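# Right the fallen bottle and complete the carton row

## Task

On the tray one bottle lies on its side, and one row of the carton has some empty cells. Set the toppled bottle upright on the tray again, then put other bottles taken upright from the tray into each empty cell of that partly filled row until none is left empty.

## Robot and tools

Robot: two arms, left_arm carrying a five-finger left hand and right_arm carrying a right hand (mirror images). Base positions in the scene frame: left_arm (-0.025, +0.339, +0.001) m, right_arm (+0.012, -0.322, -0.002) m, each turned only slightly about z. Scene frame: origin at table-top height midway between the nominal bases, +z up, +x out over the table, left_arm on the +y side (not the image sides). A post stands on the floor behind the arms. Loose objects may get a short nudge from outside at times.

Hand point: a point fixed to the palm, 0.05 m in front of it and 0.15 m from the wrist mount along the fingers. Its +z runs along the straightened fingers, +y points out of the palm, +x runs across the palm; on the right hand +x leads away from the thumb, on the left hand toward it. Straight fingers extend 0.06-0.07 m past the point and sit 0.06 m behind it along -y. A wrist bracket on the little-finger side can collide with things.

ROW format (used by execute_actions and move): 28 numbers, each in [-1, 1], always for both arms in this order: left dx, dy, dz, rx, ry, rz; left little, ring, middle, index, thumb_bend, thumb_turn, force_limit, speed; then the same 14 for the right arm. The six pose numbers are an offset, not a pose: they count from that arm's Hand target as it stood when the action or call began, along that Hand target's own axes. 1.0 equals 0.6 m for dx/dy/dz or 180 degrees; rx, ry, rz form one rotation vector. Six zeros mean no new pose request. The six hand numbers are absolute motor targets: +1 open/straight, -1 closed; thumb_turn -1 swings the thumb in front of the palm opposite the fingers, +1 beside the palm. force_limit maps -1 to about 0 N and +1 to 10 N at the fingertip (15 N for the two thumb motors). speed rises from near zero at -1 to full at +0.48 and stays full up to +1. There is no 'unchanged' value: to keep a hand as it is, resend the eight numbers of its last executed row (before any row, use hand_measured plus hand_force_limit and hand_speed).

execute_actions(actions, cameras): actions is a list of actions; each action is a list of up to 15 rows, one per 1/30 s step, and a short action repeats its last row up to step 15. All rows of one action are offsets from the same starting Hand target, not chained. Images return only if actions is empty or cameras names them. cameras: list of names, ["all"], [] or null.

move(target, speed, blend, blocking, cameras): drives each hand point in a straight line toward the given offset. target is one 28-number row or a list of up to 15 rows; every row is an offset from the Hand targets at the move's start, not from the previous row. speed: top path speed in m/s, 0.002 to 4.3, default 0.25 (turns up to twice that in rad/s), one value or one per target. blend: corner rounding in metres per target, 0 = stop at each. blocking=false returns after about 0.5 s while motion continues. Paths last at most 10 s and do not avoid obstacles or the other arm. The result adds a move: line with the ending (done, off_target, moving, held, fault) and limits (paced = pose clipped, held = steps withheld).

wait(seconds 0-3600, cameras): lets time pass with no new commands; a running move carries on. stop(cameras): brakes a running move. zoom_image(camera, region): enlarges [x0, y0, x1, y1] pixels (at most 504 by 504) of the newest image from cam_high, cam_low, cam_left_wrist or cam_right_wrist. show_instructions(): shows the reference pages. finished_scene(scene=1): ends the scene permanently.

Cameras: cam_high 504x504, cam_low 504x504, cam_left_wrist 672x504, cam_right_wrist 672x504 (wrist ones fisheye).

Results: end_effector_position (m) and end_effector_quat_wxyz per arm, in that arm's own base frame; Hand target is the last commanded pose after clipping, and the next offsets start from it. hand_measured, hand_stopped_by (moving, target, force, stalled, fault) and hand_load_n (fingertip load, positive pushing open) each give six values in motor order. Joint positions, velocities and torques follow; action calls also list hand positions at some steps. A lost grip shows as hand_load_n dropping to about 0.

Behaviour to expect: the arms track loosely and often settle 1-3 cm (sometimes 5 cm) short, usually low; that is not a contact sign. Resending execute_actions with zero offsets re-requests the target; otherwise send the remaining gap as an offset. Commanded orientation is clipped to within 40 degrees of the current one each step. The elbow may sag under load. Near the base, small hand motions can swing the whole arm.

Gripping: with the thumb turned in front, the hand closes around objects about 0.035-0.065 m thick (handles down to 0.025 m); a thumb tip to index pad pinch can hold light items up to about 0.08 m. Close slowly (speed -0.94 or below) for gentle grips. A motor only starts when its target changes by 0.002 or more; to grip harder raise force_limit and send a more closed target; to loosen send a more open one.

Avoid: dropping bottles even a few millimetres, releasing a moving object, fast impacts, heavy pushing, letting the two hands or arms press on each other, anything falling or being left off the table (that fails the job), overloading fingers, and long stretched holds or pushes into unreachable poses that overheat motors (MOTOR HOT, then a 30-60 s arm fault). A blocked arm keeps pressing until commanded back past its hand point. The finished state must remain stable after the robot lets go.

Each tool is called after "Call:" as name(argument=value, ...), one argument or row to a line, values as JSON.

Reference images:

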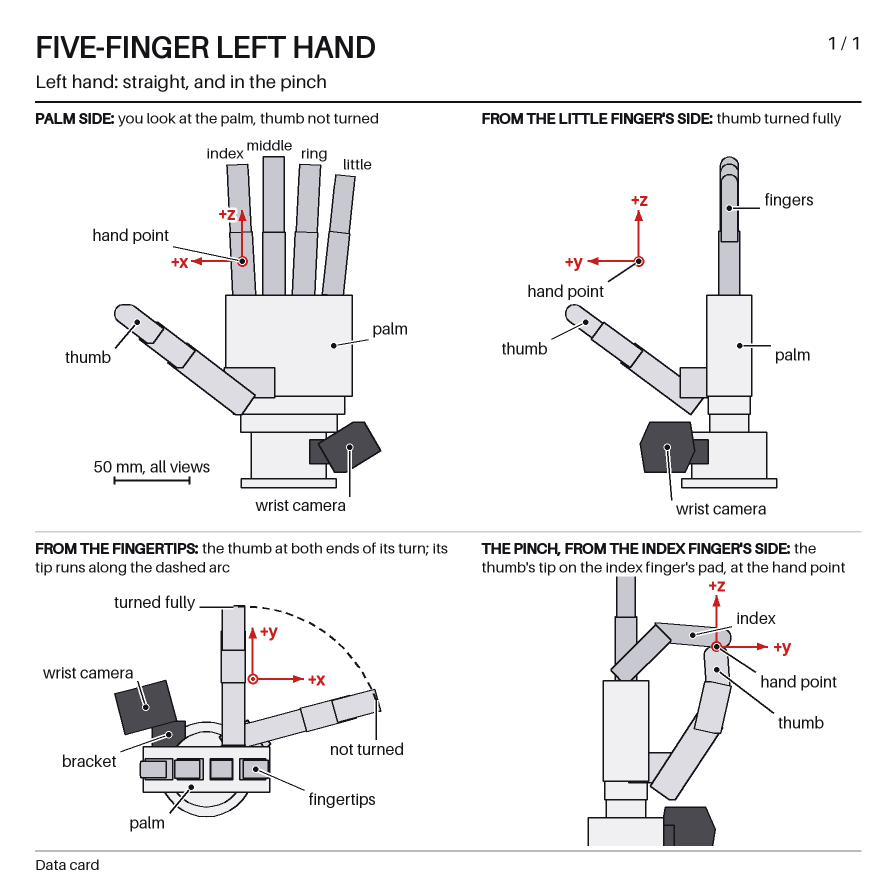

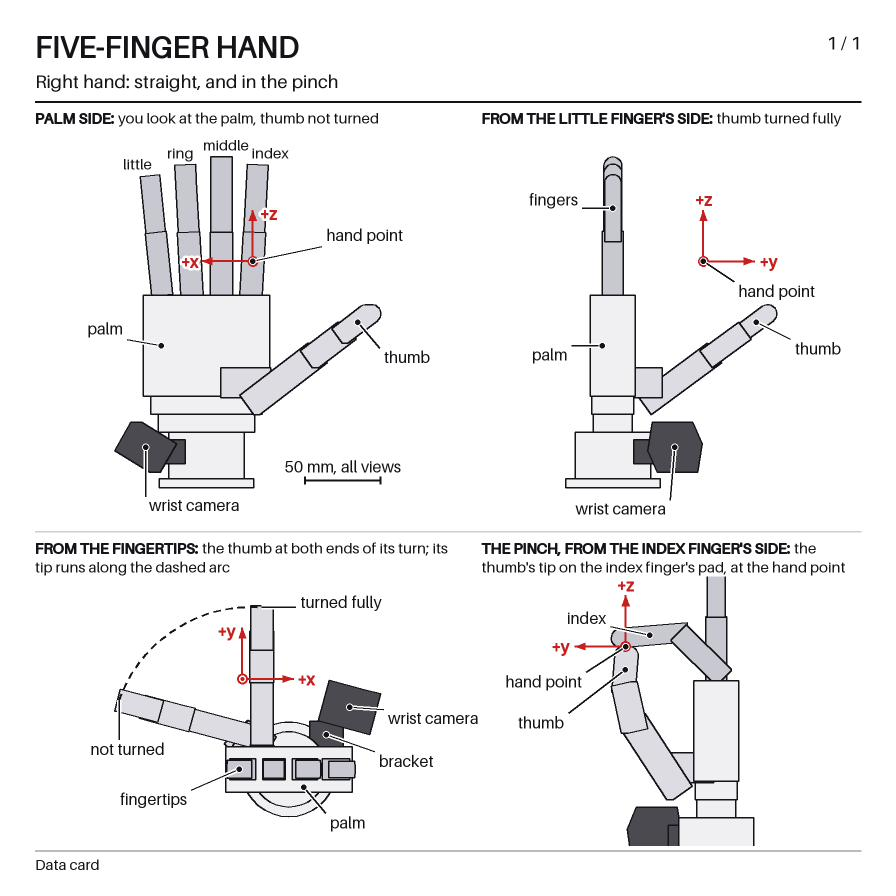

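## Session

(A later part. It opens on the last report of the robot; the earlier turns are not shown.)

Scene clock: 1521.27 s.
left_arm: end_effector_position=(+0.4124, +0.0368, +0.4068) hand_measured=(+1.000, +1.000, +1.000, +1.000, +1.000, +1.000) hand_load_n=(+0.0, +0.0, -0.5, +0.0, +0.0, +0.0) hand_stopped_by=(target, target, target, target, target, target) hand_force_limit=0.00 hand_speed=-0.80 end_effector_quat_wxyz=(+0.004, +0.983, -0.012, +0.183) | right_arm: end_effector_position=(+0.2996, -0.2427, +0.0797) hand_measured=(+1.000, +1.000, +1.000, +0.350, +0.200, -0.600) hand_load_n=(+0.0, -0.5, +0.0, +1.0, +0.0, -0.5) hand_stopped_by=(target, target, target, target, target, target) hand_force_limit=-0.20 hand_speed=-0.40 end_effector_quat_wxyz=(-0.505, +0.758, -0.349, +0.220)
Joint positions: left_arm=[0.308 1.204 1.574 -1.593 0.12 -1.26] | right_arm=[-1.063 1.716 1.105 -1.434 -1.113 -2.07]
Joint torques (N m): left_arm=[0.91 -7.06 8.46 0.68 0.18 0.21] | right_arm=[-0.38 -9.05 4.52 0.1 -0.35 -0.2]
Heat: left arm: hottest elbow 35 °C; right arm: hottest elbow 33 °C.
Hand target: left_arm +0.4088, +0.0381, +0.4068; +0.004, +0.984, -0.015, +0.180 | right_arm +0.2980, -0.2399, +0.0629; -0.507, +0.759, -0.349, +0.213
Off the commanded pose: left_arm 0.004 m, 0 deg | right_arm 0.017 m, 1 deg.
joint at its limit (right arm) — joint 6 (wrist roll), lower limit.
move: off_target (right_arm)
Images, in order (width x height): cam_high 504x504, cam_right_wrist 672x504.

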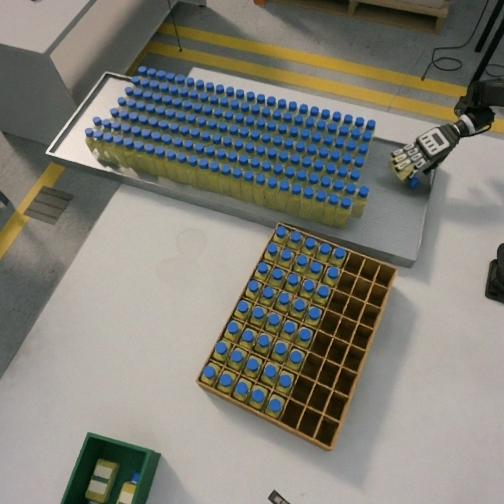

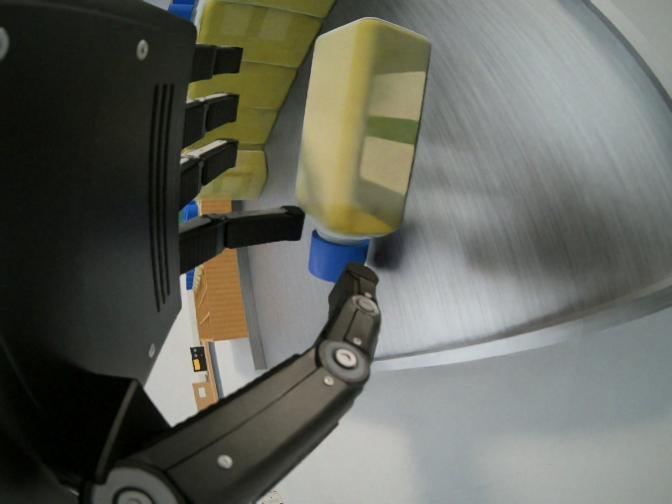

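Call:
move(
  target=[0,0,0,0,0,0,1,1,1,1,1,1,0,-0.8, 0,0,0,0,0,0,1,1,1,0.7,0.2,-0.6,-0.2,-0.4],
  speed=0.04,
)

Call:
execute_actions(
  actions=[
    [[0,0,0,0,0,0,1,1,1,1,1,1,0,-0.8, 0,0,0,0,0,0,1,1,1,0.7,0.2,-0.6,-0.2,-0.4]],
  ],
  cameras=["cam_right_wrist"],
)

Call:
zoom_image(
  camera="cam_right_wrist",
  region=[250, 0, 600, 350],
)

Scene clock: 1532.50 s.
left_arm: end_effector_position=(+0.4124, +0.0368, +0.4068) hand_measured=(+1.000, +1.000, +1.000, +1.000, +1.000, +1.000) hand_load_n=(+0.0, +0.0, +0.0, +0.0, +0.0, +0.0) hand_stopped_by=(target, target, target, target, target, target) hand_force_limit=0.00 hand_speed=-0.80 end_effector_quat_wxyz=(+0.004, +0.983, -0.012, +0.183) | right_arm: end_effector_position=(+0.3002, -0.2446, +0.0770) hand_measured=(+1.000, +1.000, +1.000, +0.700, +0.200, -0.600) hand_load_n=(+0.0, +0.0, +0.0, +0.0, +0.0, +0.0) hand_stopped_by=(target, target, target, target, target, target) hand_force_limit=-0.20 hand_speed=-0.40 end_effector_quat_wxyz=(-0.501, +0.761, -0.346, +0.223)
Joint positions: left_arm=[0.308 1.204 1.574 -1.593 0.12 -1.26] | right_arm=[-1.063 1.717 1.103 -1.419 -1.111 -2.071]
Joint torques (N m): left_arm=[0.91 -7.12 8.46 0.66 0.18 0.21] | right_arm=[-0.38 -8.94 4.66 -0.25 -0.45 -0.21]
Heat: left arm: hottest elbow 35 °C; right arm: hottest elbow 33 °C.
Hand target: left_arm +0.4088, +0.0381, +0.4068; +0.004, +0.984, -0.015, +0.180 | right_arm +0.2980, -0.2399, +0.0630; -0.507, +0.759, -0.349, +0.213
Off the commanded pose: left_arm 0.004 m, 0 deg | right_arm 0.015 m, 1 deg.
joint at its limit (right arm) — joint 6 (wrist roll), lower limit.
move: done

Scene clock: 1533.20 s.
left_arm: end_effector_position=(+0.4124, +0.0368, +0.4068) hand_measured=(+1.000, +1.000, +1.000, +1.000, +1.000, +1.000) hand_load_n=(+0.0, +0.0, +0.0, +0.0, -0.5, +0.0) hand_stopped_by=(target, target, target, target, target, target) hand_force_limit=0.00 hand_speed=-0.80 end_effector_quat_wxyz=(+0.004, +0.983, -0.012, +0.183) | right_arm: end_effector_position=(+0.3002, -0.2447, +0.0770) hand_measured=(+1.000, +1.000, +1.000, +0.700, +0.200, -0.600) hand_load_n=(+0.0, +0.0, +0.0, +0.0, +0.0, +0.0) hand_stopped_by=(target, target, target, target, target, target) hand_force_limit=-0.20 hand_speed=-0.40 end_effector_quat_wxyz=(-0.501, +0.761, -0.346, +0.224)
Joint positions: left_arm=[0.308 1.204 1.574 -1.593 0.12 -1.26] | right_arm=[-1.063 1.717 1.103 -1.419 -1.111 -2.071]
Joint torques (N m): left_arm=[0.97 -7.06 8.47 0.68 0.18 0.21] | right_arm=[-0.09 -9 4.72 -0.12 -0.46 -0.2]
Heat: left arm: hottest elbow 35 °C; right arm: hottest elbow 33 °C.
Hand target: left_arm +0.4088, +0.0381, +0.4068; +0.004, +0.984, -0.015, +0.180 | right_arm +0.2980, -0.2400, +0.0630; -0.507, +0.759, -0.349, +0.213
Off the commanded pose: left_arm 0.004 m, 0 deg | right_arm 0.015 m, 1 deg.
joint at its limit (right arm) — joint 6 (wrist roll), lower limit.
Step readings (end_effector_position of left_arm | right_arm):
0: (+0.4124, +0.0368, +0.4068) | (+0.3002, -0.2446, +0.0770)
1: (+0.4124, +0.0368, +0.4068) | (+0.3002, -0.2446, +0.0770)
2: (+0.4124, +0.0368, +0.4068) | (+0.3002, -0.2447, +0.0770)
4: (+0.4124, +0.0368, +0.4068) | (+0.3002, -0.2447, +0.0770)
8: (+0.4124, +0.0368, +0.4068) | (+0.3002, -0.2447, +0.0770)
15: (+0.4124, +0.0368, +0.4068) | (+0.3002, -0.2447, +0.0770)

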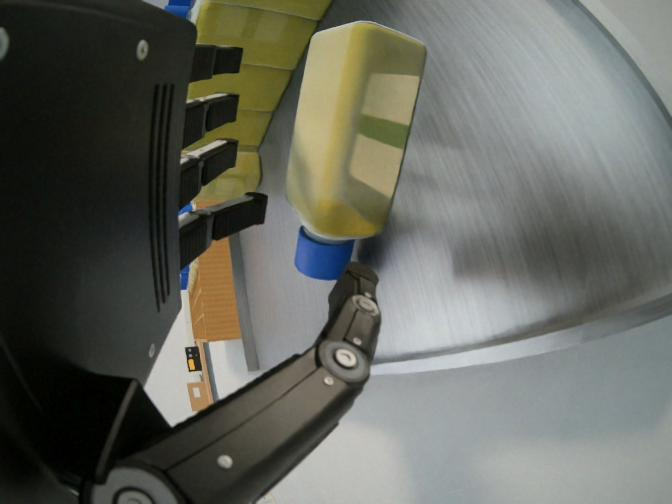

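Scaled by 1.440 from the camera's image (finer frame: 960x720).

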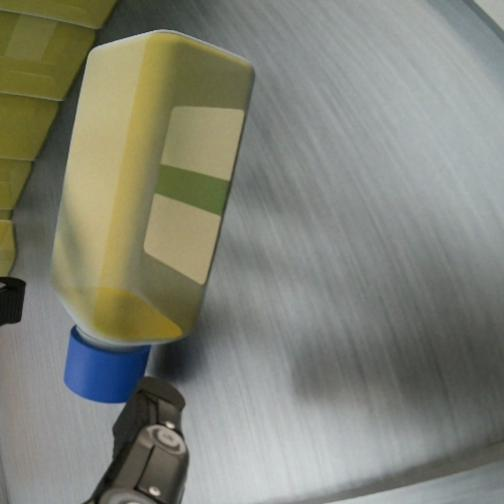

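Call:
move(
  target=[
    [0,0,0,0,0,0,1,1,1,1,1,1,0,-0.8, -0.0117,0,0,0,0,0,1,1,1,0.7,0.34,-0.6,-0.2,-0.4],
    [0,0,0,0,0,0,1,1,1,1,1,1,0,-0.8, -0.0088,-0.0248,0.05,0,0,0,1,1,1,0.7,0.34,-0.6,-0.2,-0.4],
  ],
  speed=0.03,
  cameras=["cam_right_wrist","cam_high"],
)

Call:
zoom_image(
  camera="cam_right_wrist",
  region=[250, 0, 600, 350],
)

Scene clock: 1557.27 s.
left_arm: end_effector_position=(+0.4124, +0.0368, +0.4068) hand_measured=(+1.000, +1.000, +1.000, +1.000, +1.000, +1.000) hand_load_n=(+0.0, +0.0, +0.0, +0.0, +0.0, +0.0) hand_stopped_by=(target, target, target, target, target, target) hand_force_limit=0.00 hand_speed=-0.80 end_effector_quat_wxyz=(+0.004, +0.983, -0.012, +0.183) | right_arm: end_effector_position=(+0.3200, -0.2194, +0.0650) hand_measured=(+1.000, +1.000, +1.000, +0.700, +0.340, -0.600) hand_load_n=(+0.0, -0.5, -0.5, +0.0, +0.0, +0.0) hand_stopped_by=(target, target, target, target, target, target) hand_force_limit=-0.20 hand_speed=-0.40 end_effector_quat_wxyz=(-0.506, +0.759, -0.349, +0.214)
Joint positions: left_arm=[0.308 1.204 1.574 -1.593 0.12 -1.26] | right_arm=[-0.991 1.699 1.047 -1.271 -1.136 -1.926]
Joint torques (N m): left_arm=[0.97 -7.12 8.46 0.66 0.18 0.21] | right_arm=[-0.09 -11.46 4.59 -0.08 -0.73 -0.01]
Heat: left arm: hottest elbow 35 °C; right arm: hottest elbow 32 °C.
Hand target: left_arm +0.4088, +0.0381, +0.4068; +0.004, +0.984, -0.015, +0.180 | right_arm +0.3195, -0.2138, +0.0650; -0.507, +0.759, -0.349, +0.213
Off the commanded pose: left_arm 0.004 m, 0 deg | right_arm 0.006 m, 0 deg.
move: done
Images, in order (width x height): cam_high 504x504, cam_right_wrist 672x504.

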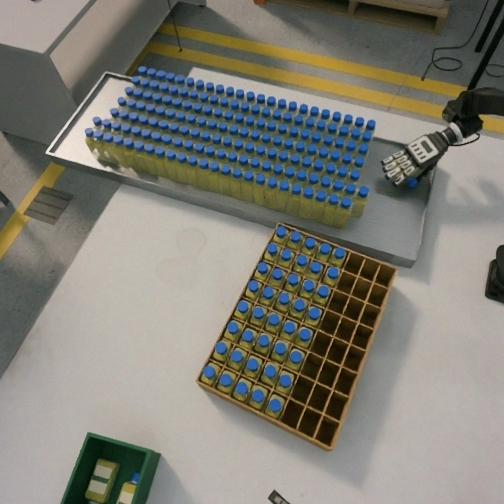

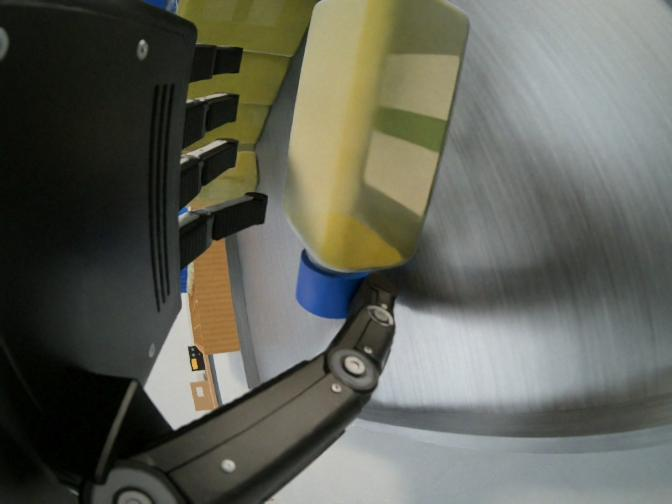

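Scaled by 1.440 from the camera's image (finer frame: 960x720).

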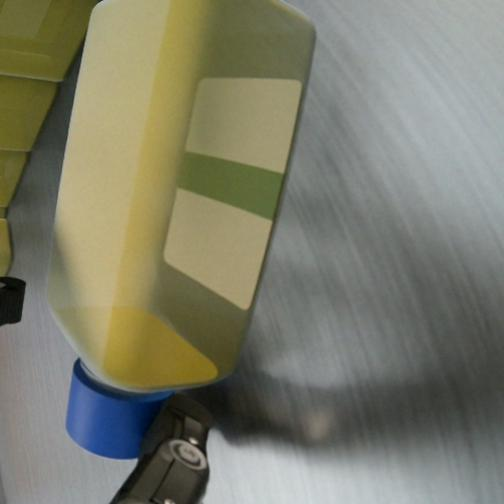

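Call:
move(
  target=[
    [0,0,0,0,0,0,1,1,1,1,1,1,0,-0.8, -0.06,0,0,0,0,0,1,1,1,0.7,0.34,-0.6,-0.2,-0.4],
    [0,0,0,0,0,0,1,1,1,1,1,1,0,-0.8, -0.06,-0.045,-0.02,0,0,0,1,1,1,0.7,0.34,-0.6,-0.2,-0.4],
  ],
  speed=0.04,
  cameras=["cam_right_wrist","cam_high"],
)

Call:
zoom_image(
  camera="cam_right_wrist",
  region=[250, 0, 600, 350],
)

Call:
zoom_image(
  camera="cam_high",
  region=[370, 110, 470, 210],
)

Scene clock: 1576.63 s.
left_arm: end_effector_position=(+0.4124, +0.0368, +0.4068) hand_measured=(+1.000, +1.000, +1.000, +1.000, +1.000, +1.000) hand_load_n=(+0.0, +0.0, +0.0, +0.0, -0.5, +0.0) hand_stopped_by=(target, target, target, target, target, target) hand_force_limit=0.00 hand_speed=-0.80 end_effector_quat_wxyz=(+0.004, +0.983, -0.012, +0.183) | right_arm: end_effector_position=(+0.2934, -0.1789, +0.0882) hand_measured=(+1.000, +1.000, +1.000, +0.700, +0.340, -0.600) hand_load_n=(+0.0, +0.0, +0.0, +0.0, +0.0, +0.0) hand_stopped_by=(target, target, target, target, target, target) hand_force_limit=-0.20 hand_speed=-0.40 end_effector_quat_wxyz=(-0.514, +0.755, -0.353, +0.203)
Joint positions: left_arm=[0.308 1.204 1.574 -1.593 0.12 -1.26] | right_arm=[-0.991 1.572 0.947 -1.339 -1.136 -1.938]
Joint torques (N m): left_arm=[0.97 -7.06 8.47 0.68 0.18 0.21] | right_arm=[-0.97 -9.41 7.21 -0.73 -0.51 -0.19]
Heat: left arm: hottest elbow 35 °C; right arm: hottest elbow 32 °C.
Hand target: left_arm +0.4088, +0.0381, +0.4068; +0.004, +0.984, -0.015, +0.180 | right_arm +0.2959, -0.1879, +0.0956; -0.507, +0.759, -0.349, +0.213
Off the commanded pose: left_arm 0.004 m, 0 deg | right_arm 0.012 m, 2 deg.
move: off_target (right_arm)
Images, in order (width x height): cam_high 504x504, cam_right_wrist 672x504.

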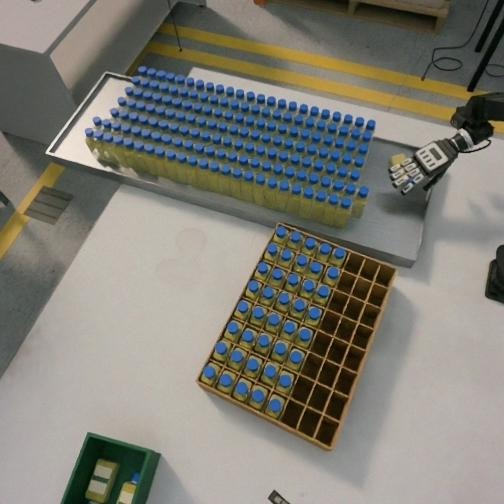

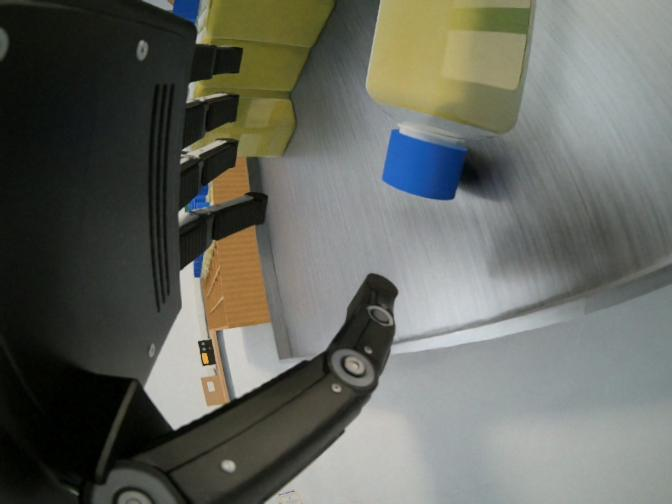

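Scaled by 1.440 from the camera's image (finer frame: 960x720).

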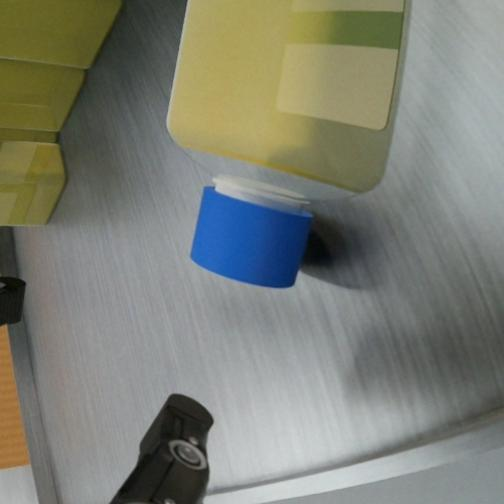

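Scaled by 5.040 from the camera's image (finer frame: 720x720).

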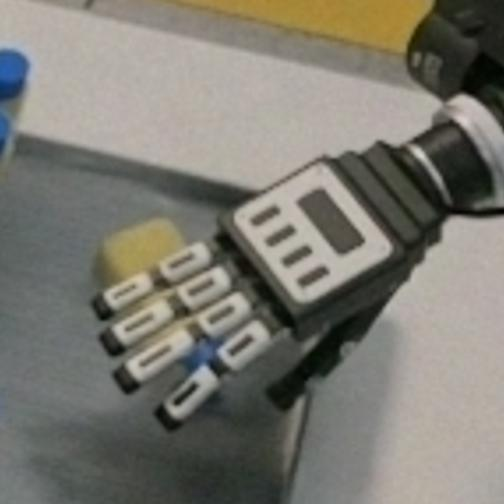

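Call:
move(
  target=[
    [0,0,0,0,0,0,1,1,1,1,1,1,0,-0.8, 0.0637,-0.0065,-0.0257,0,0,0,1,1,1,0.7,0.34,-0.6,-0.2,-0.4],
    [0,0,0,0,0,0,1,1,1,1,1,1,0,-0.8, 0.0655,0.0408,-0.0052,0,0,0,1,1,1,0.7,0.34,-0.6,-0.2,-0.4],
  ],
  speed=0.04,
  cameras=["cam_right_wrist","cam_high"],
)

Call:
zoom_image(
  camera="cam_right_wrist",
  region=[250, 0, 600, 350],
)

Scene clock: 1601.57 s.
left_arm: end_effector_position=(+0.4124, +0.0368, +0.4068) hand_measured=(+1.000, +1.000, +1.000, +1.000, +1.000, +1.000) hand_load_n=(+0.0, +0.0, +0.0, +0.0, +0.0, +0.0) hand_stopped_by=(target, target, target, target, target, target) hand_force_limit=0.00 hand_speed=-0.80 end_effector_quat_wxyz=(+0.004, +0.983, -0.012, +0.183) | right_arm: end_effector_position=(+0.3129, -0.2205, +0.0826) hand_measured=(+1.000, +1.000, +1.000, +0.700, +0.340, -0.600) hand_load_n=(+0.0, +0.0, +0.0, +0.0, +0.0, +0.0) hand_stopped_by=(target, target, target, target, target, target) hand_force_limit=-0.20 hand_speed=-0.40 end_effector_quat_wxyz=(-0.507, +0.759, -0.346, +0.215)
Joint positions: left_arm=[0.308 1.204 1.574 -1.593 0.12 -1.26] | right_arm=[-1.007 1.673 1.064 -1.355 -1.131 -1.974]
Joint torques (N m): left_arm=[0.91 -7.12 8.46 0.68 0.19 0.21] | right_arm=[-1.03 -8.64 6.05 -0.21 -0.49 -0.19]
Heat: left arm: hottest elbow 35 °C; right arm: hottest elbow 32 °C.
Hand target: left_arm +0.4088, +0.0381, +0.4068; +0.004, +0.984, -0.015, +0.180 | right_arm +0.3123, -0.2250, +0.0732; -0.507, +0.759, -0.349, +0.213
Off the commanded pose: left_arm 0.004 m, 0 deg | right_arm 0.011 m, 0 deg.
move: off_target (right_arm)
Images, in order (width x height): cam_high 504x504, cam_right_wrist 672x504.

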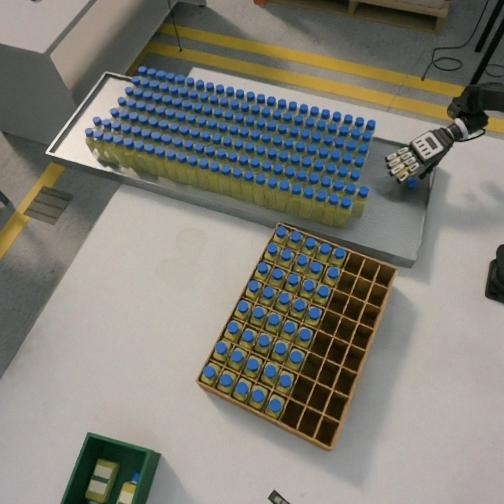

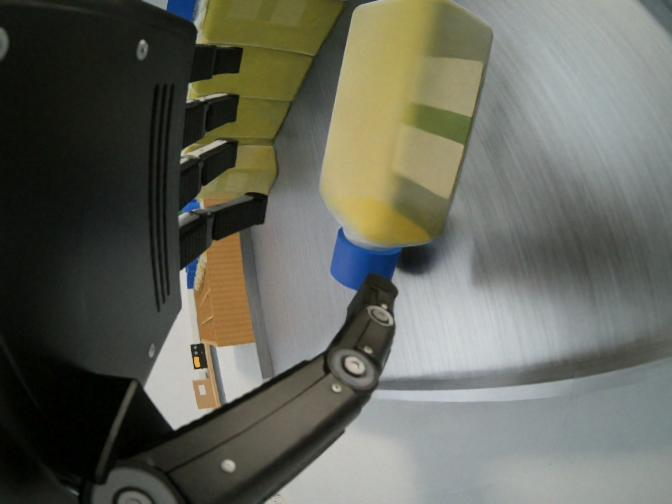

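Scaled by 1.440 from the camera's image (finer frame: 960x720).

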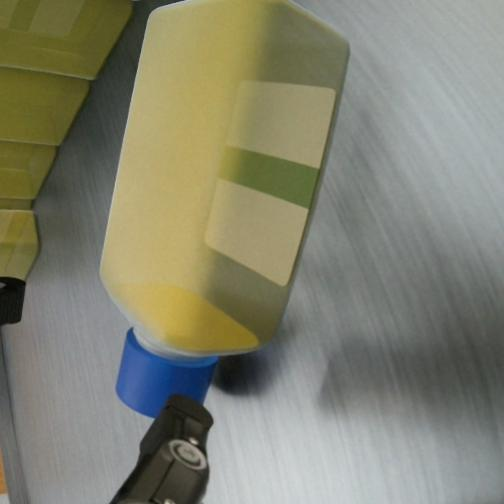

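Call:
move(
  target=[0,0,0,0,0,0,1,1,1,1,1,1,0,-0.8, 0.01,0.01,-0.0083,0,0,0,1,1,1,0.7,0.34,-0.6,-0.2,-0.4],
  speed=0.03,
  cameras=["cam_right_wrist"],
)

Call:
zoom_image(
  camera="cam_right_wrist",
  region=[250, 100, 550, 400],
)

Scene clock: 1612.17 s.
left_arm: end_effector_position=(+0.4124, +0.0368, +0.4068) hand_measured=(+1.000, +1.000, +1.000, +1.000, +1.000, +1.000) hand_load_n=(+0.0, +0.0, +0.0, +0.0, +0.0, +0.0) hand_stopped_by=(target, target, target, target, target, target) hand_force_limit=0.00 hand_speed=-0.80 end_effector_quat_wxyz=(+0.004, +0.983, -0.012, +0.183) | right_arm: end_effector_position=(+0.3089, -0.2252, +0.0722) hand_measured=(+1.000, +1.000, +1.000, +0.700, +0.340, -0.600) hand_load_n=(+0.0, +0.0, +0.0, +0.0, +0.0, +0.0) hand_stopped_by=(target, target, target, target, target, target) hand_force_limit=-0.20 hand_speed=-0.40 end_effector_quat_wxyz=(-0.507, +0.759, -0.348, +0.214)
Joint positions: left_arm=[0.308 1.204 1.574 -1.593 0.12 -1.26] | right_arm=[-1.021 1.7 1.064 -1.354 -1.126 -2]
Joint torques (N m): left_arm=[0.97 -7.12 8.46 0.68 0.19 0.21] | right_arm=[-0.91 -9.11 7.41 -0.81 -0.48 -0.22]
Heat: left arm: hottest elbow 35 °C; right arm: hottest elbow 33 °C.
Hand target: left_arm +0.4088, +0.0381, +0.4068; +0.004, +0.984, -0.015, +0.180 | right_arm +0.3110, -0.2342, +0.0695; -0.507, +0.759, -0.349, +0.213
Off the commanded pose: left_arm 0.004 m, 0 deg | right_arm 0.009 m, 0 deg.
move: done

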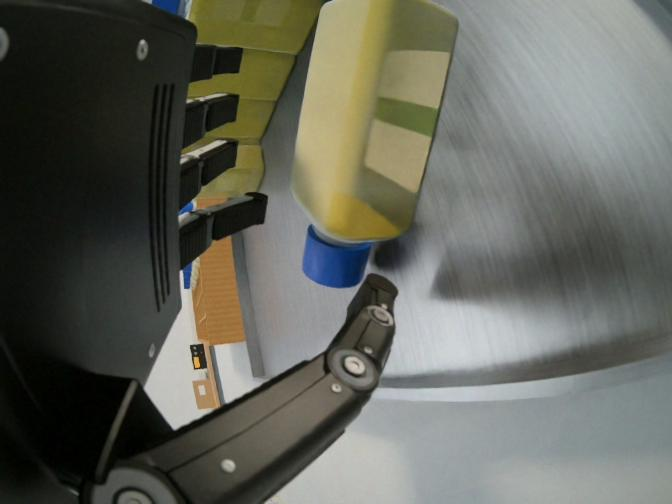

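Scaled by 1.680 from the camera's image (finer frame: 960x720).

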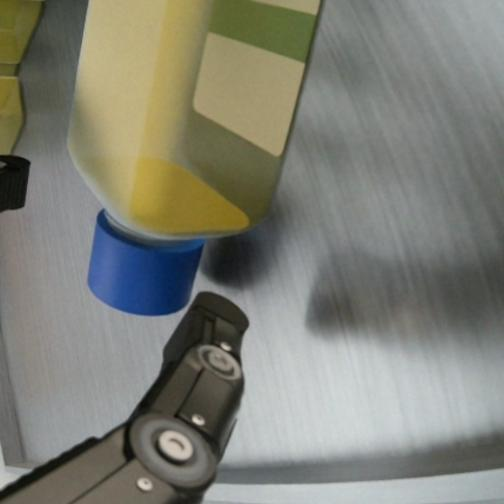

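Call:
move(
  target=[
    [0,0,0,0,0,0,1,1,1,1,1,1,0,-0.8, 0,0,0,0,0,0,1,1,1,0.4,0.2,-0.6,-0.2,-0.7],
    [0,0,0,0,0,0,1,1,1,1,1,1,0,-0.8, 0,0,0,0,0,0,1,1,1,0.0,0.19,-0.6,-0.2,-0.92],
  ],
  speed=0.03,
  cameras=["cam_right_wrist","cam_high"],
)

Call:
zoom_image(
  camera="cam_right_wrist",
  region=[250, 100, 550, 400],
)

Scene clock: 1628.00 s.
left_arm: end_effector_position=(+0.4124, +0.0368, +0.4068) hand_measured=(+1.000, +1.000, +1.000, +1.000, +1.000, +1.000) hand_load_n=(+0.0, +0.0, +0.0, +0.0, +0.0, +0.0) hand_stopped_by=(target, target, target, target, target, target) hand_force_limit=0.00 hand_speed=-0.80 end_effector_quat_wxyz=(+0.004, +0.983, -0.012, +0.183) | right_arm: end_effector_position=(+0.3088, -0.2250, +0.0723) hand_measured=(+1.000, +1.000, +1.000, +0.072, +0.190, -0.600) hand_load_n=(+0.0, +0.0, +0.0, +2.5, +2.5, +0.5) hand_stopped_by=(target, target, target, force, target, target) hand_force_limit=-0.20 hand_speed=-0.92 end_effector_quat_wxyz=(-0.508, +0.759, -0.348, +0.214)
Joint positions: left_arm=[0.308 1.204 1.574 -1.593 0.12 -1.26] | right_arm=[-1.021 1.7 1.064 -1.356 -1.126 -2]
Joint torques (N m): left_arm=[0.97 -7.06 8.46 0.66 0.19 0.21] | right_arm=[-0.97 -8.94 7.42 -0.79 -0.46 -0.19]
Heat: left arm: hottest elbow 35 °C; right arm: hottest elbow 33 °C.
Hand target: left_arm +0.4088, +0.0381, +0.4068; +0.004, +0.984, -0.015, +0.180 | right_arm +0.3110, -0.2341, +0.0695; -0.507, +0.759, -0.349, +0.213
Off the commanded pose: left_arm 0.004 m, 0 deg | right_arm 0.010 m, 0 deg.
move: done
Images, in order (width x height): cam_high 504x504, cam_right_wrist 672x504.

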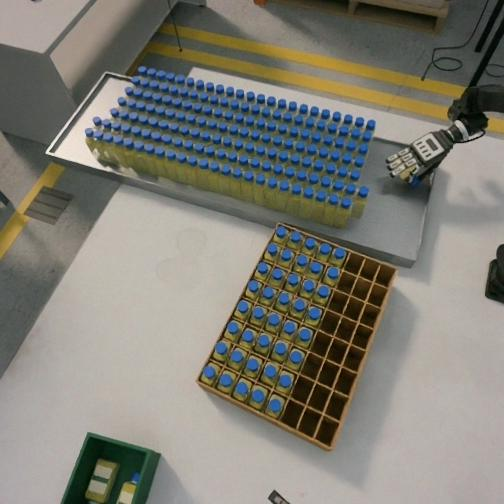

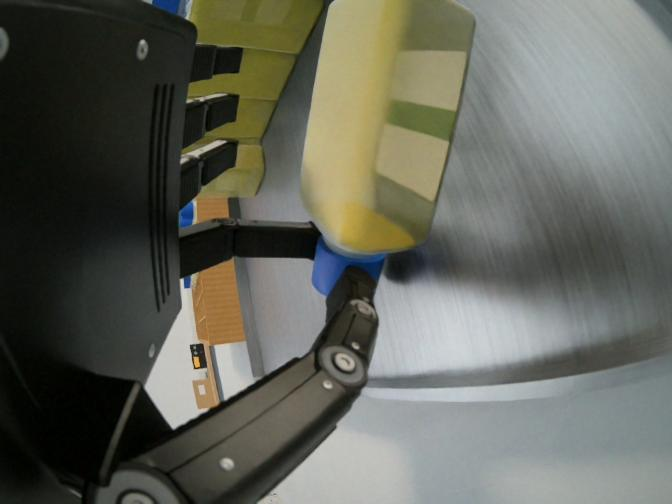

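Scaled by 1.680 from the camera's image (finer frame: 960x720).

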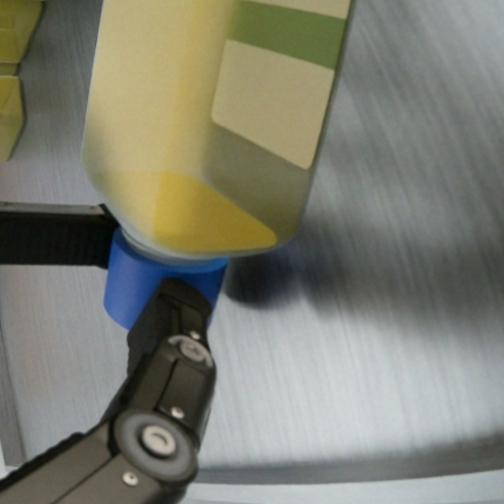

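Call:
move(
  target=[0,0,0,0,0,0,1,1,1,1,1,1,0,-0.8, 0,0,0,0,0,0,1,1,1,-0.1,0.05,-0.6,-0.1,-0.95],
  speed=0.03,
  cameras=["cam_right_wrist"],
)

Call:
zoom_image(
  camera="cam_right_wrist",
  region=[250, 100, 550, 400],
)

Scene clock: 1634.10 s.
left_arm: end_effector_position=(+0.4124, +0.0368, +0.4068) hand_measured=(+1.000, +1.000, +1.000, +1.000, +1.000, +1.000) hand_load_n=(+0.0, +0.0, +0.0, +0.0, +0.0, +0.0) hand_stopped_by=(target, target, target, target, target, target) hand_force_limit=0.00 hand_speed=-0.80 end_effector_quat_wxyz=(+0.004, +0.983, -0.012, +0.183) | right_arm: end_effector_position=(+0.3084, -0.2245, +0.0729) hand_measured=(+1.000, +1.000, +1.000, +0.066, +0.050, -0.600) hand_load_n=(+0.0, +0.0, +0.0, +5.5, +1.5, +0.0) hand_stopped_by=(target, target, target, force, target, target) hand_force_limit=-0.10 hand_speed=-0.95 end_effector_quat_wxyz=(-0.509, +0.758, -0.349, +0.213)
Joint positions: left_arm=[0.308 1.204 1.574 -1.593 0.12 -1.26] | right_arm=[-1.022 1.7 1.064 -1.36 -1.127 -2]
Joint torques (N m): left_arm=[0.91 -7.12 8.46 0.66 0.18 0.21] | right_arm=[-0.62 -8.94 7.47 -0.66 -0.43 -0.22]
Heat: left arm: hottest elbow 35 °C; right arm: hottest elbow 34 °C.
Hand target: left_arm +0.4088, +0.0381, +0.4068; +0.004, +0.984, -0.015, +0.180 | right_arm +0.3110, -0.2341, +0.0695; -0.507, +0.759, -0.349, +0.213
Off the commanded pose: left_arm 0.004 m, 0 deg | right_arm 0.011 m, 0 deg.
move: done

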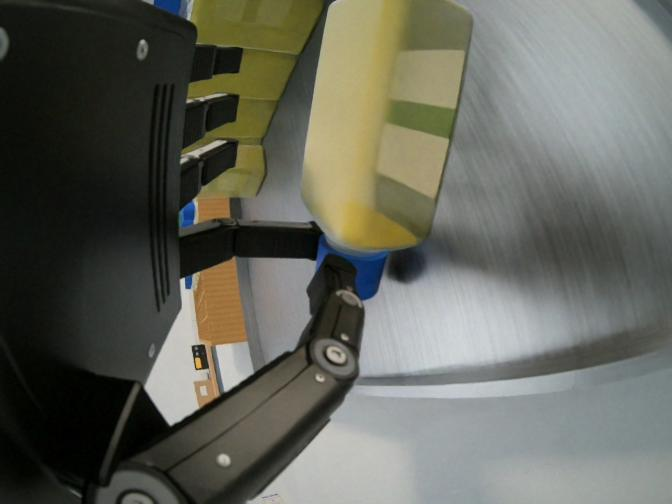

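Scaled by 1.680 from the camera's image (finer frame: 960x720).

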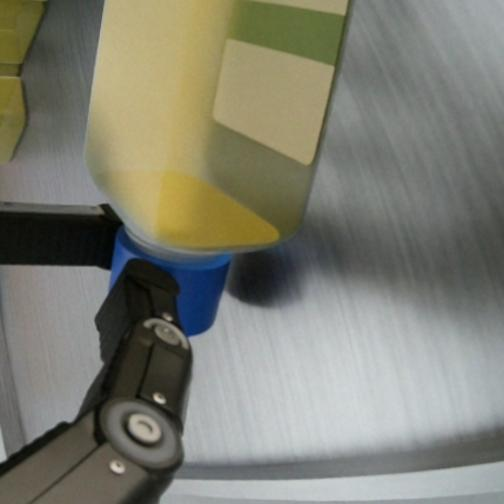

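Call:
move(
  target=[0,0,0,0,0,0,1,1,1,1,1,1,0,-0.8, 0,0,0,0,0,0,1,1,1,0.5,0.25,-0.6,-0.1,-0.7],
  speed=0.03,
  cameras=["cam_right_wrist"],
)

Call:
zoom_image(
  camera="cam_right_wrist",
  region=[250, 100, 550, 400],
)

Scene clock: 1642.80 s.
left_arm: end_effector_position=(+0.4124, +0.0368, +0.4068) hand_measured=(+1.000, +1.000, +1.000, +1.000, +1.000, +1.000) hand_load_n=(+0.0, +0.0, +0.0, +0.0, +0.0, +0.0) hand_stopped_by=(target, target, target, target, target, target) hand_force_limit=0.00 hand_speed=-0.80 end_effector_quat_wxyz=(+0.004, +0.983, -0.012, +0.183) | right_arm: end_effector_position=(+0.3081, -0.2247, +0.0727) hand_measured=(+1.000, +1.000, +1.000, +0.500, +0.250, -0.600) hand_load_n=(+0.0, +0.0, +0.0, +0.0, +0.0, +0.0) hand_stopped_by=(target, target, target, target, target, target) hand_force_limit=-0.10 hand_speed=-0.70 end_effector_quat_wxyz=(-0.508, +0.758, -0.349, +0.213)
Joint positions: left_arm=[0.308 1.204 1.574 -1.593 0.12 -1.26] | right_arm=[-1.022 1.7 1.064 -1.36 -1.126 -2.001]
Joint torques (N m): left_arm=[0.97 -7.12 8.47 0.66 0.18 0.21] | right_arm=[-0.62 -8.88 7.39 -0.65 -0.46 -0.2]
Heat: left arm: hottest elbow 35 °C; right arm: hottest elbow 34 °C.
Hand target: left_arm +0.4088, +0.0381, +0.4068; +0.004, +0.984, -0.015, +0.180 | right_arm +0.3109, -0.2342, +0.0695; -0.507, +0.759, -0.349, +0.213
Off the commanded pose: left_arm 0.004 m, 0 deg | right_arm 0.010 m, 0 deg.
move: done

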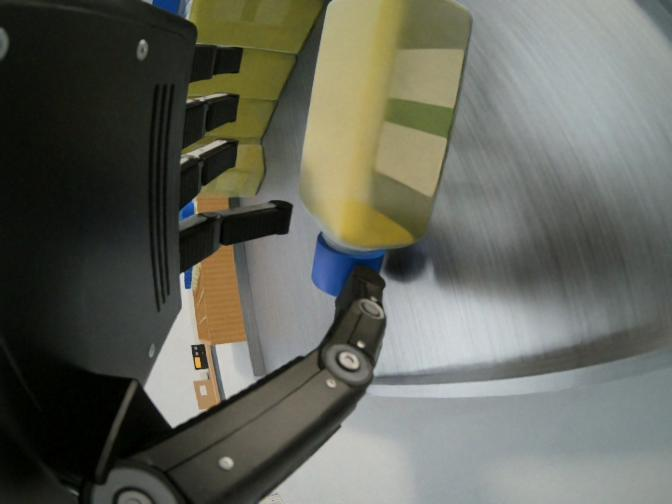

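Scaled by 1.680 from the camera's image (finer frame: 960x720).

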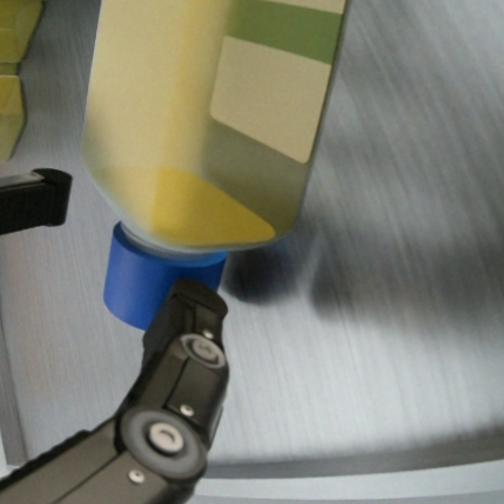

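Call:
move(
  target=[0,0,0,0,0,0,1,1,1,1,1,1,0,-0.8, 0,0,0,0,0,0,1,1,1,-0.1,0.2,-0.6,0.1,-0.93],
  speed=0.03,
  cameras=["cam_right_wrist"],
)

Call:
zoom_image(
  camera="cam_right_wrist",
  region=[250, 100, 550, 400],
)

Scene clock: 1662.17 s.
left_arm: end_effector_position=(+0.4124, +0.0368, +0.4068) hand_measured=(+1.000, +1.000, +1.000, +1.000, +1.000, +1.000) hand_load_n=(+0.0, +0.0, +0.0, +0.0, +0.0, +0.0) hand_stopped_by=(target, target, target, target, target, target) hand_force_limit=0.00 hand_speed=-0.80 end_effector_quat_wxyz=(+0.004, +0.983, -0.012, +0.183) | right_arm: end_effector_position=(+0.3081, -0.2247, +0.0727) hand_measured=(+1.000, +1.000, +1.000, +0.056, +0.200, -0.600) hand_load_n=(+0.0, +0.0, -0.5, +6.0, +3.0, +0.0) hand_stopped_by=(target, target, target, force, target, target) hand_force_limit=0.10 hand_speed=-0.93 end_effector_quat_wxyz=(-0.508, +0.758, -0.349, +0.213)
Joint positions: left_arm=[0.308 1.204 1.574 -1.593 0.12 -1.26] | right_arm=[-1.022 1.7 1.064 -1.36 -1.126 -2.001]
Joint torques (N m): left_arm=[0.91 -7.06 8.46 0.66 0.18 0.21] | right_arm=[-0.79 -9.11 7.46 -0.65 -0.47 -0.2]
Heat: left arm: hottest elbow 35 °C; right arm: hottest elbow 34 °C.
Hand target: left_arm +0.4088, +0.0381, +0.4068; +0.004, +0.984, -0.015, +0.180 | right_arm +0.3109, -0.2342, +0.0695; -0.507, +0.759, -0.349, +0.213
Off the commanded pose: left_arm 0.004 m, 0 deg | right_arm 0.010 m, 0 deg.
move: done

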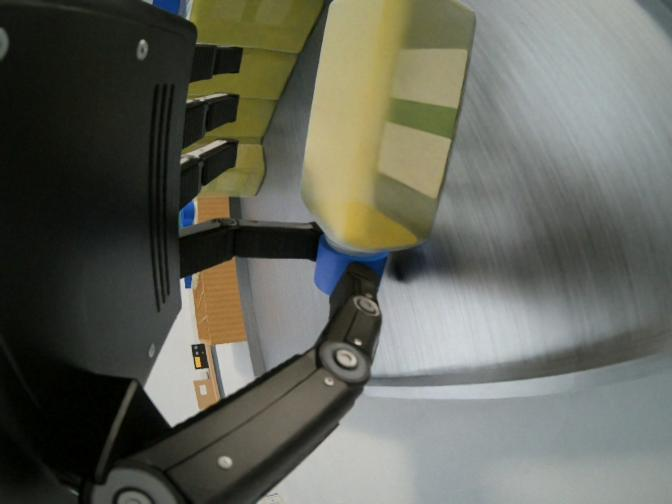

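Scaled by 1.680 from the camera's image (finer frame: 960x720).

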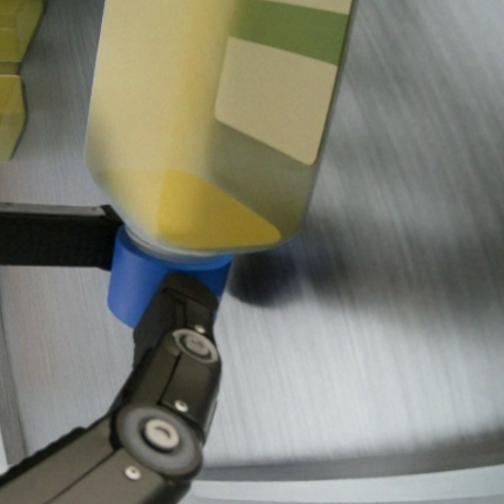

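Call:
move(
  target=[0,0,0,0,0,0,1,1,1,1,1,1,0,-0.8, -0.003,-0.0765,-0.0331,0,0,0,1,1,1,-0.1,0.2,-0.6,0.1,-0.93],
  speed=0.03,
  cameras=["cam_right_wrist","cam_high","cam_low"],
)

Call:
zoom_image(
  camera="cam_right_wrist",
  region=[200, 0, 600, 400],
)

Call:
zoom_image(
  camera="cam_low",
  region=[100, 210, 250, 310],
)

Scene clock: 1671.87 s.
left_arm: end_effector_position=(+0.4124, +0.0368, +0.4068) hand_measured=(+1.000, +1.000, +1.000, +1.000, +1.000, +1.000) hand_load_n=(+0.0, +0.0, +0.0, +0.0, +0.0, +0.0) hand_stopped_by=(target, target, target, target, target, target) hand_force_limit=0.00 hand_speed=-0.80 end_effector_quat_wxyz=(+0.004, +0.983, -0.012, +0.183) | right_arm: end_effector_position=(+0.3059, -0.2211, +0.1084) hand_measured=(+1.000, +1.000, +1.000, +0.056, +0.200, -0.600) hand_load_n=(+0.0, +0.0, +0.0, +0.0, +0.0, +0.0) hand_stopped_by=(target, target, target, force, target, target) hand_force_limit=0.10 hand_speed=-0.93 end_effector_quat_wxyz=(-0.517, +0.752, -0.357, +0.200)
Joint positions: left_arm=[0.308 1.204 1.574 -1.593 0.12 -1.26] | right_arm=[-1.022 1.658 1.11 -1.485 -1.126 -2.002]
Joint torques (N m): left_arm=[0.97 -7 8.46 0.68 0.19 0.21] | right_arm=[-0.91 -10.81 8.44 -0.79 -0.47 -0.21]
Heat: left arm: hottest elbow 35 °C; right arm: hottest elbow 34 °C.
Hand target: left_arm +0.4088, +0.0381, +0.4068; +0.004, +0.984, -0.015, +0.180 | right_arm +0.3106, -0.2340, +0.1194; -0.507, +0.759, -0.349, +0.213
Off the commanded pose: left_arm 0.004 m, 0 deg | right_arm 0.018 m, 2 deg.
move: off_target (right_arm)
Images, in order (width x height): cam_high 504x504, cam_low 504x504, cam_right_wrist 672x504.

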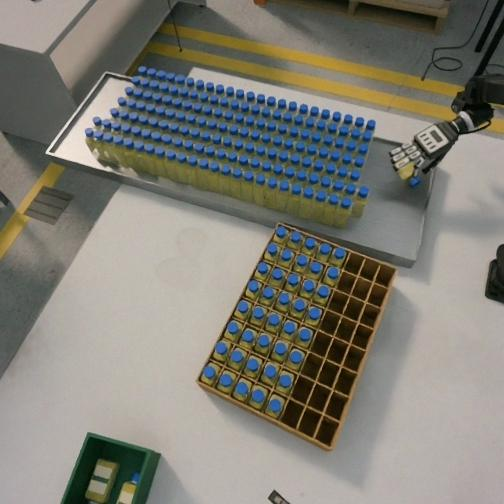

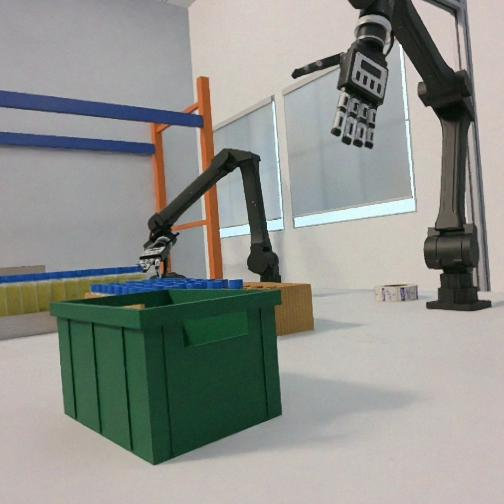

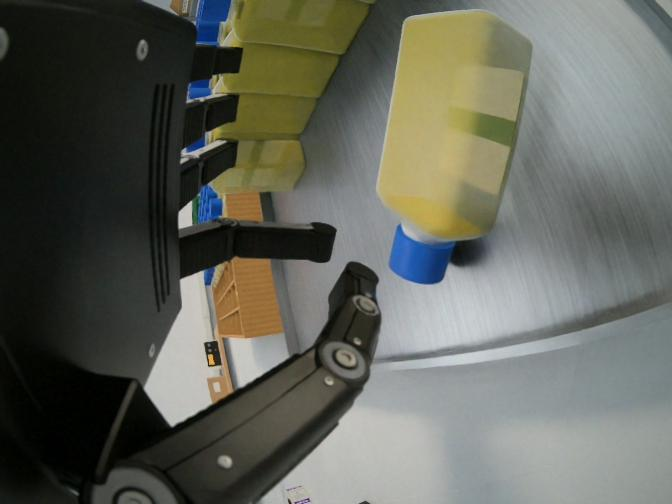

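Scaled by 1.260 from the camera's image (finer frame: 960x720).

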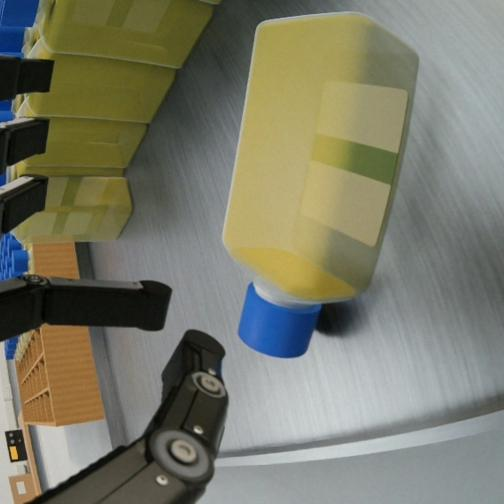

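Scaled by 3.360 from the camera's image (finer frame: 720x720).

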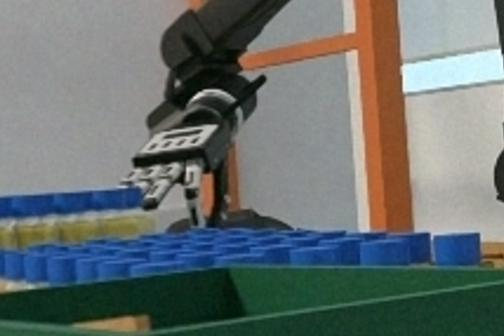

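Call:
move(
  target=[
    [0,0,0,0,0,0,1,1,1,1,1,1,0,-0.8, 0.0053,0.01,-0.0233,0,0,0,1,1,1,0.7,0.25,-0.6,-0.2,-0.4],
    [0,0,0,0,0,0,1,1,1,1,1,1,0,-0.8, 0.0087,0.0943,0.013,0,0,0,1,1,1,0.7,0.25,-0.6,-0.2,-0.4],
  ],
  speed=0.04,
  cameras=["cam_right_wrist"],
)

Call:
zoom_image(
  camera="cam_right_wrist",
  region=[250, 100, 550, 400],
)

Scene clock: 1730.83 s.
left_arm: end_effector_position=(+0.4124, +0.0368, +0.4068) hand_measured=(+1.000, +1.000, +1.000, +1.000, +1.000, +1.000) hand_load_n=(+0.0, +0.5, +0.0, +0.0, +0.0, +0.0) hand_stopped_by=(target, target, target, target, target, target) hand_force_limit=0.00 hand_speed=-0.80 end_effector_quat_wxyz=(+0.004, +0.983, -0.012, +0.183) | right_arm: end_effector_position=(+0.3057, -0.2487, +0.0781) hand_measured=(+1.000, +1.000, +1.000, +0.700, +0.250, -0.600) hand_load_n=(+0.0, +0.0, +0.0, +0.0, +0.0, +0.0) hand_stopped_by=(target, target, target, target, target, target) hand_force_limit=-0.20 hand_speed=-0.40 end_effector_quat_wxyz=(-0.502, +0.762, -0.343, +0.221)
Joint positions: left_arm=[0.308 1.204 1.574 -1.593 0.12 -1.26] | right_arm=[-1.056 1.732 1.128 -1.43 -1.111 -2.071]
Joint torques (N m): left_arm=[0.97 -7.06 8.47 0.66 0.18 0.21] | right_arm=[-0.73 -9.41 4.7 -0.12 -0.46 -0.2]
Heat: left arm: hottest elbow 35 °C; right arm: hottest elbow 34 °C.
Hand target: left_arm +0.4088, +0.0381, +0.4068; +0.004, +0.984, -0.015, +0.180 | right_arm +0.3017, -0.2467, +0.0643; -0.507, +0.759, -0.349, +0.213
Off the commanded pose: left_arm 0.004 m, 0 deg | right_arm 0.015 m, 1 deg.
move: off_target (right_arm)

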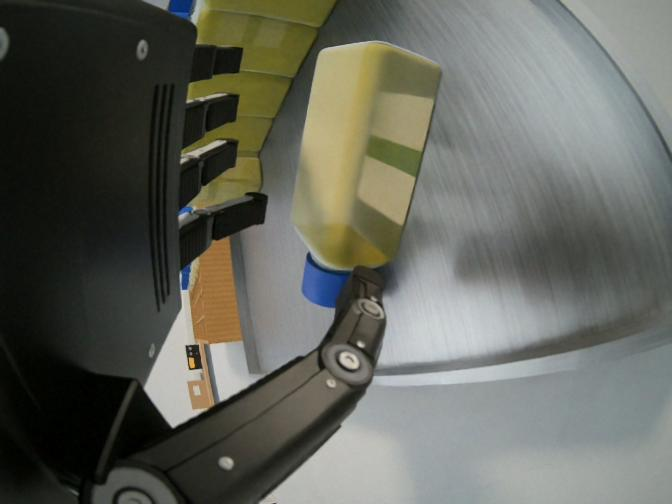

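Scaled by 1.680 from the camera's image (finer frame: 960x720).

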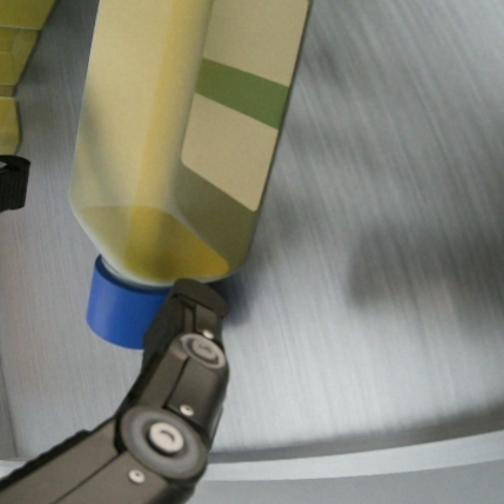

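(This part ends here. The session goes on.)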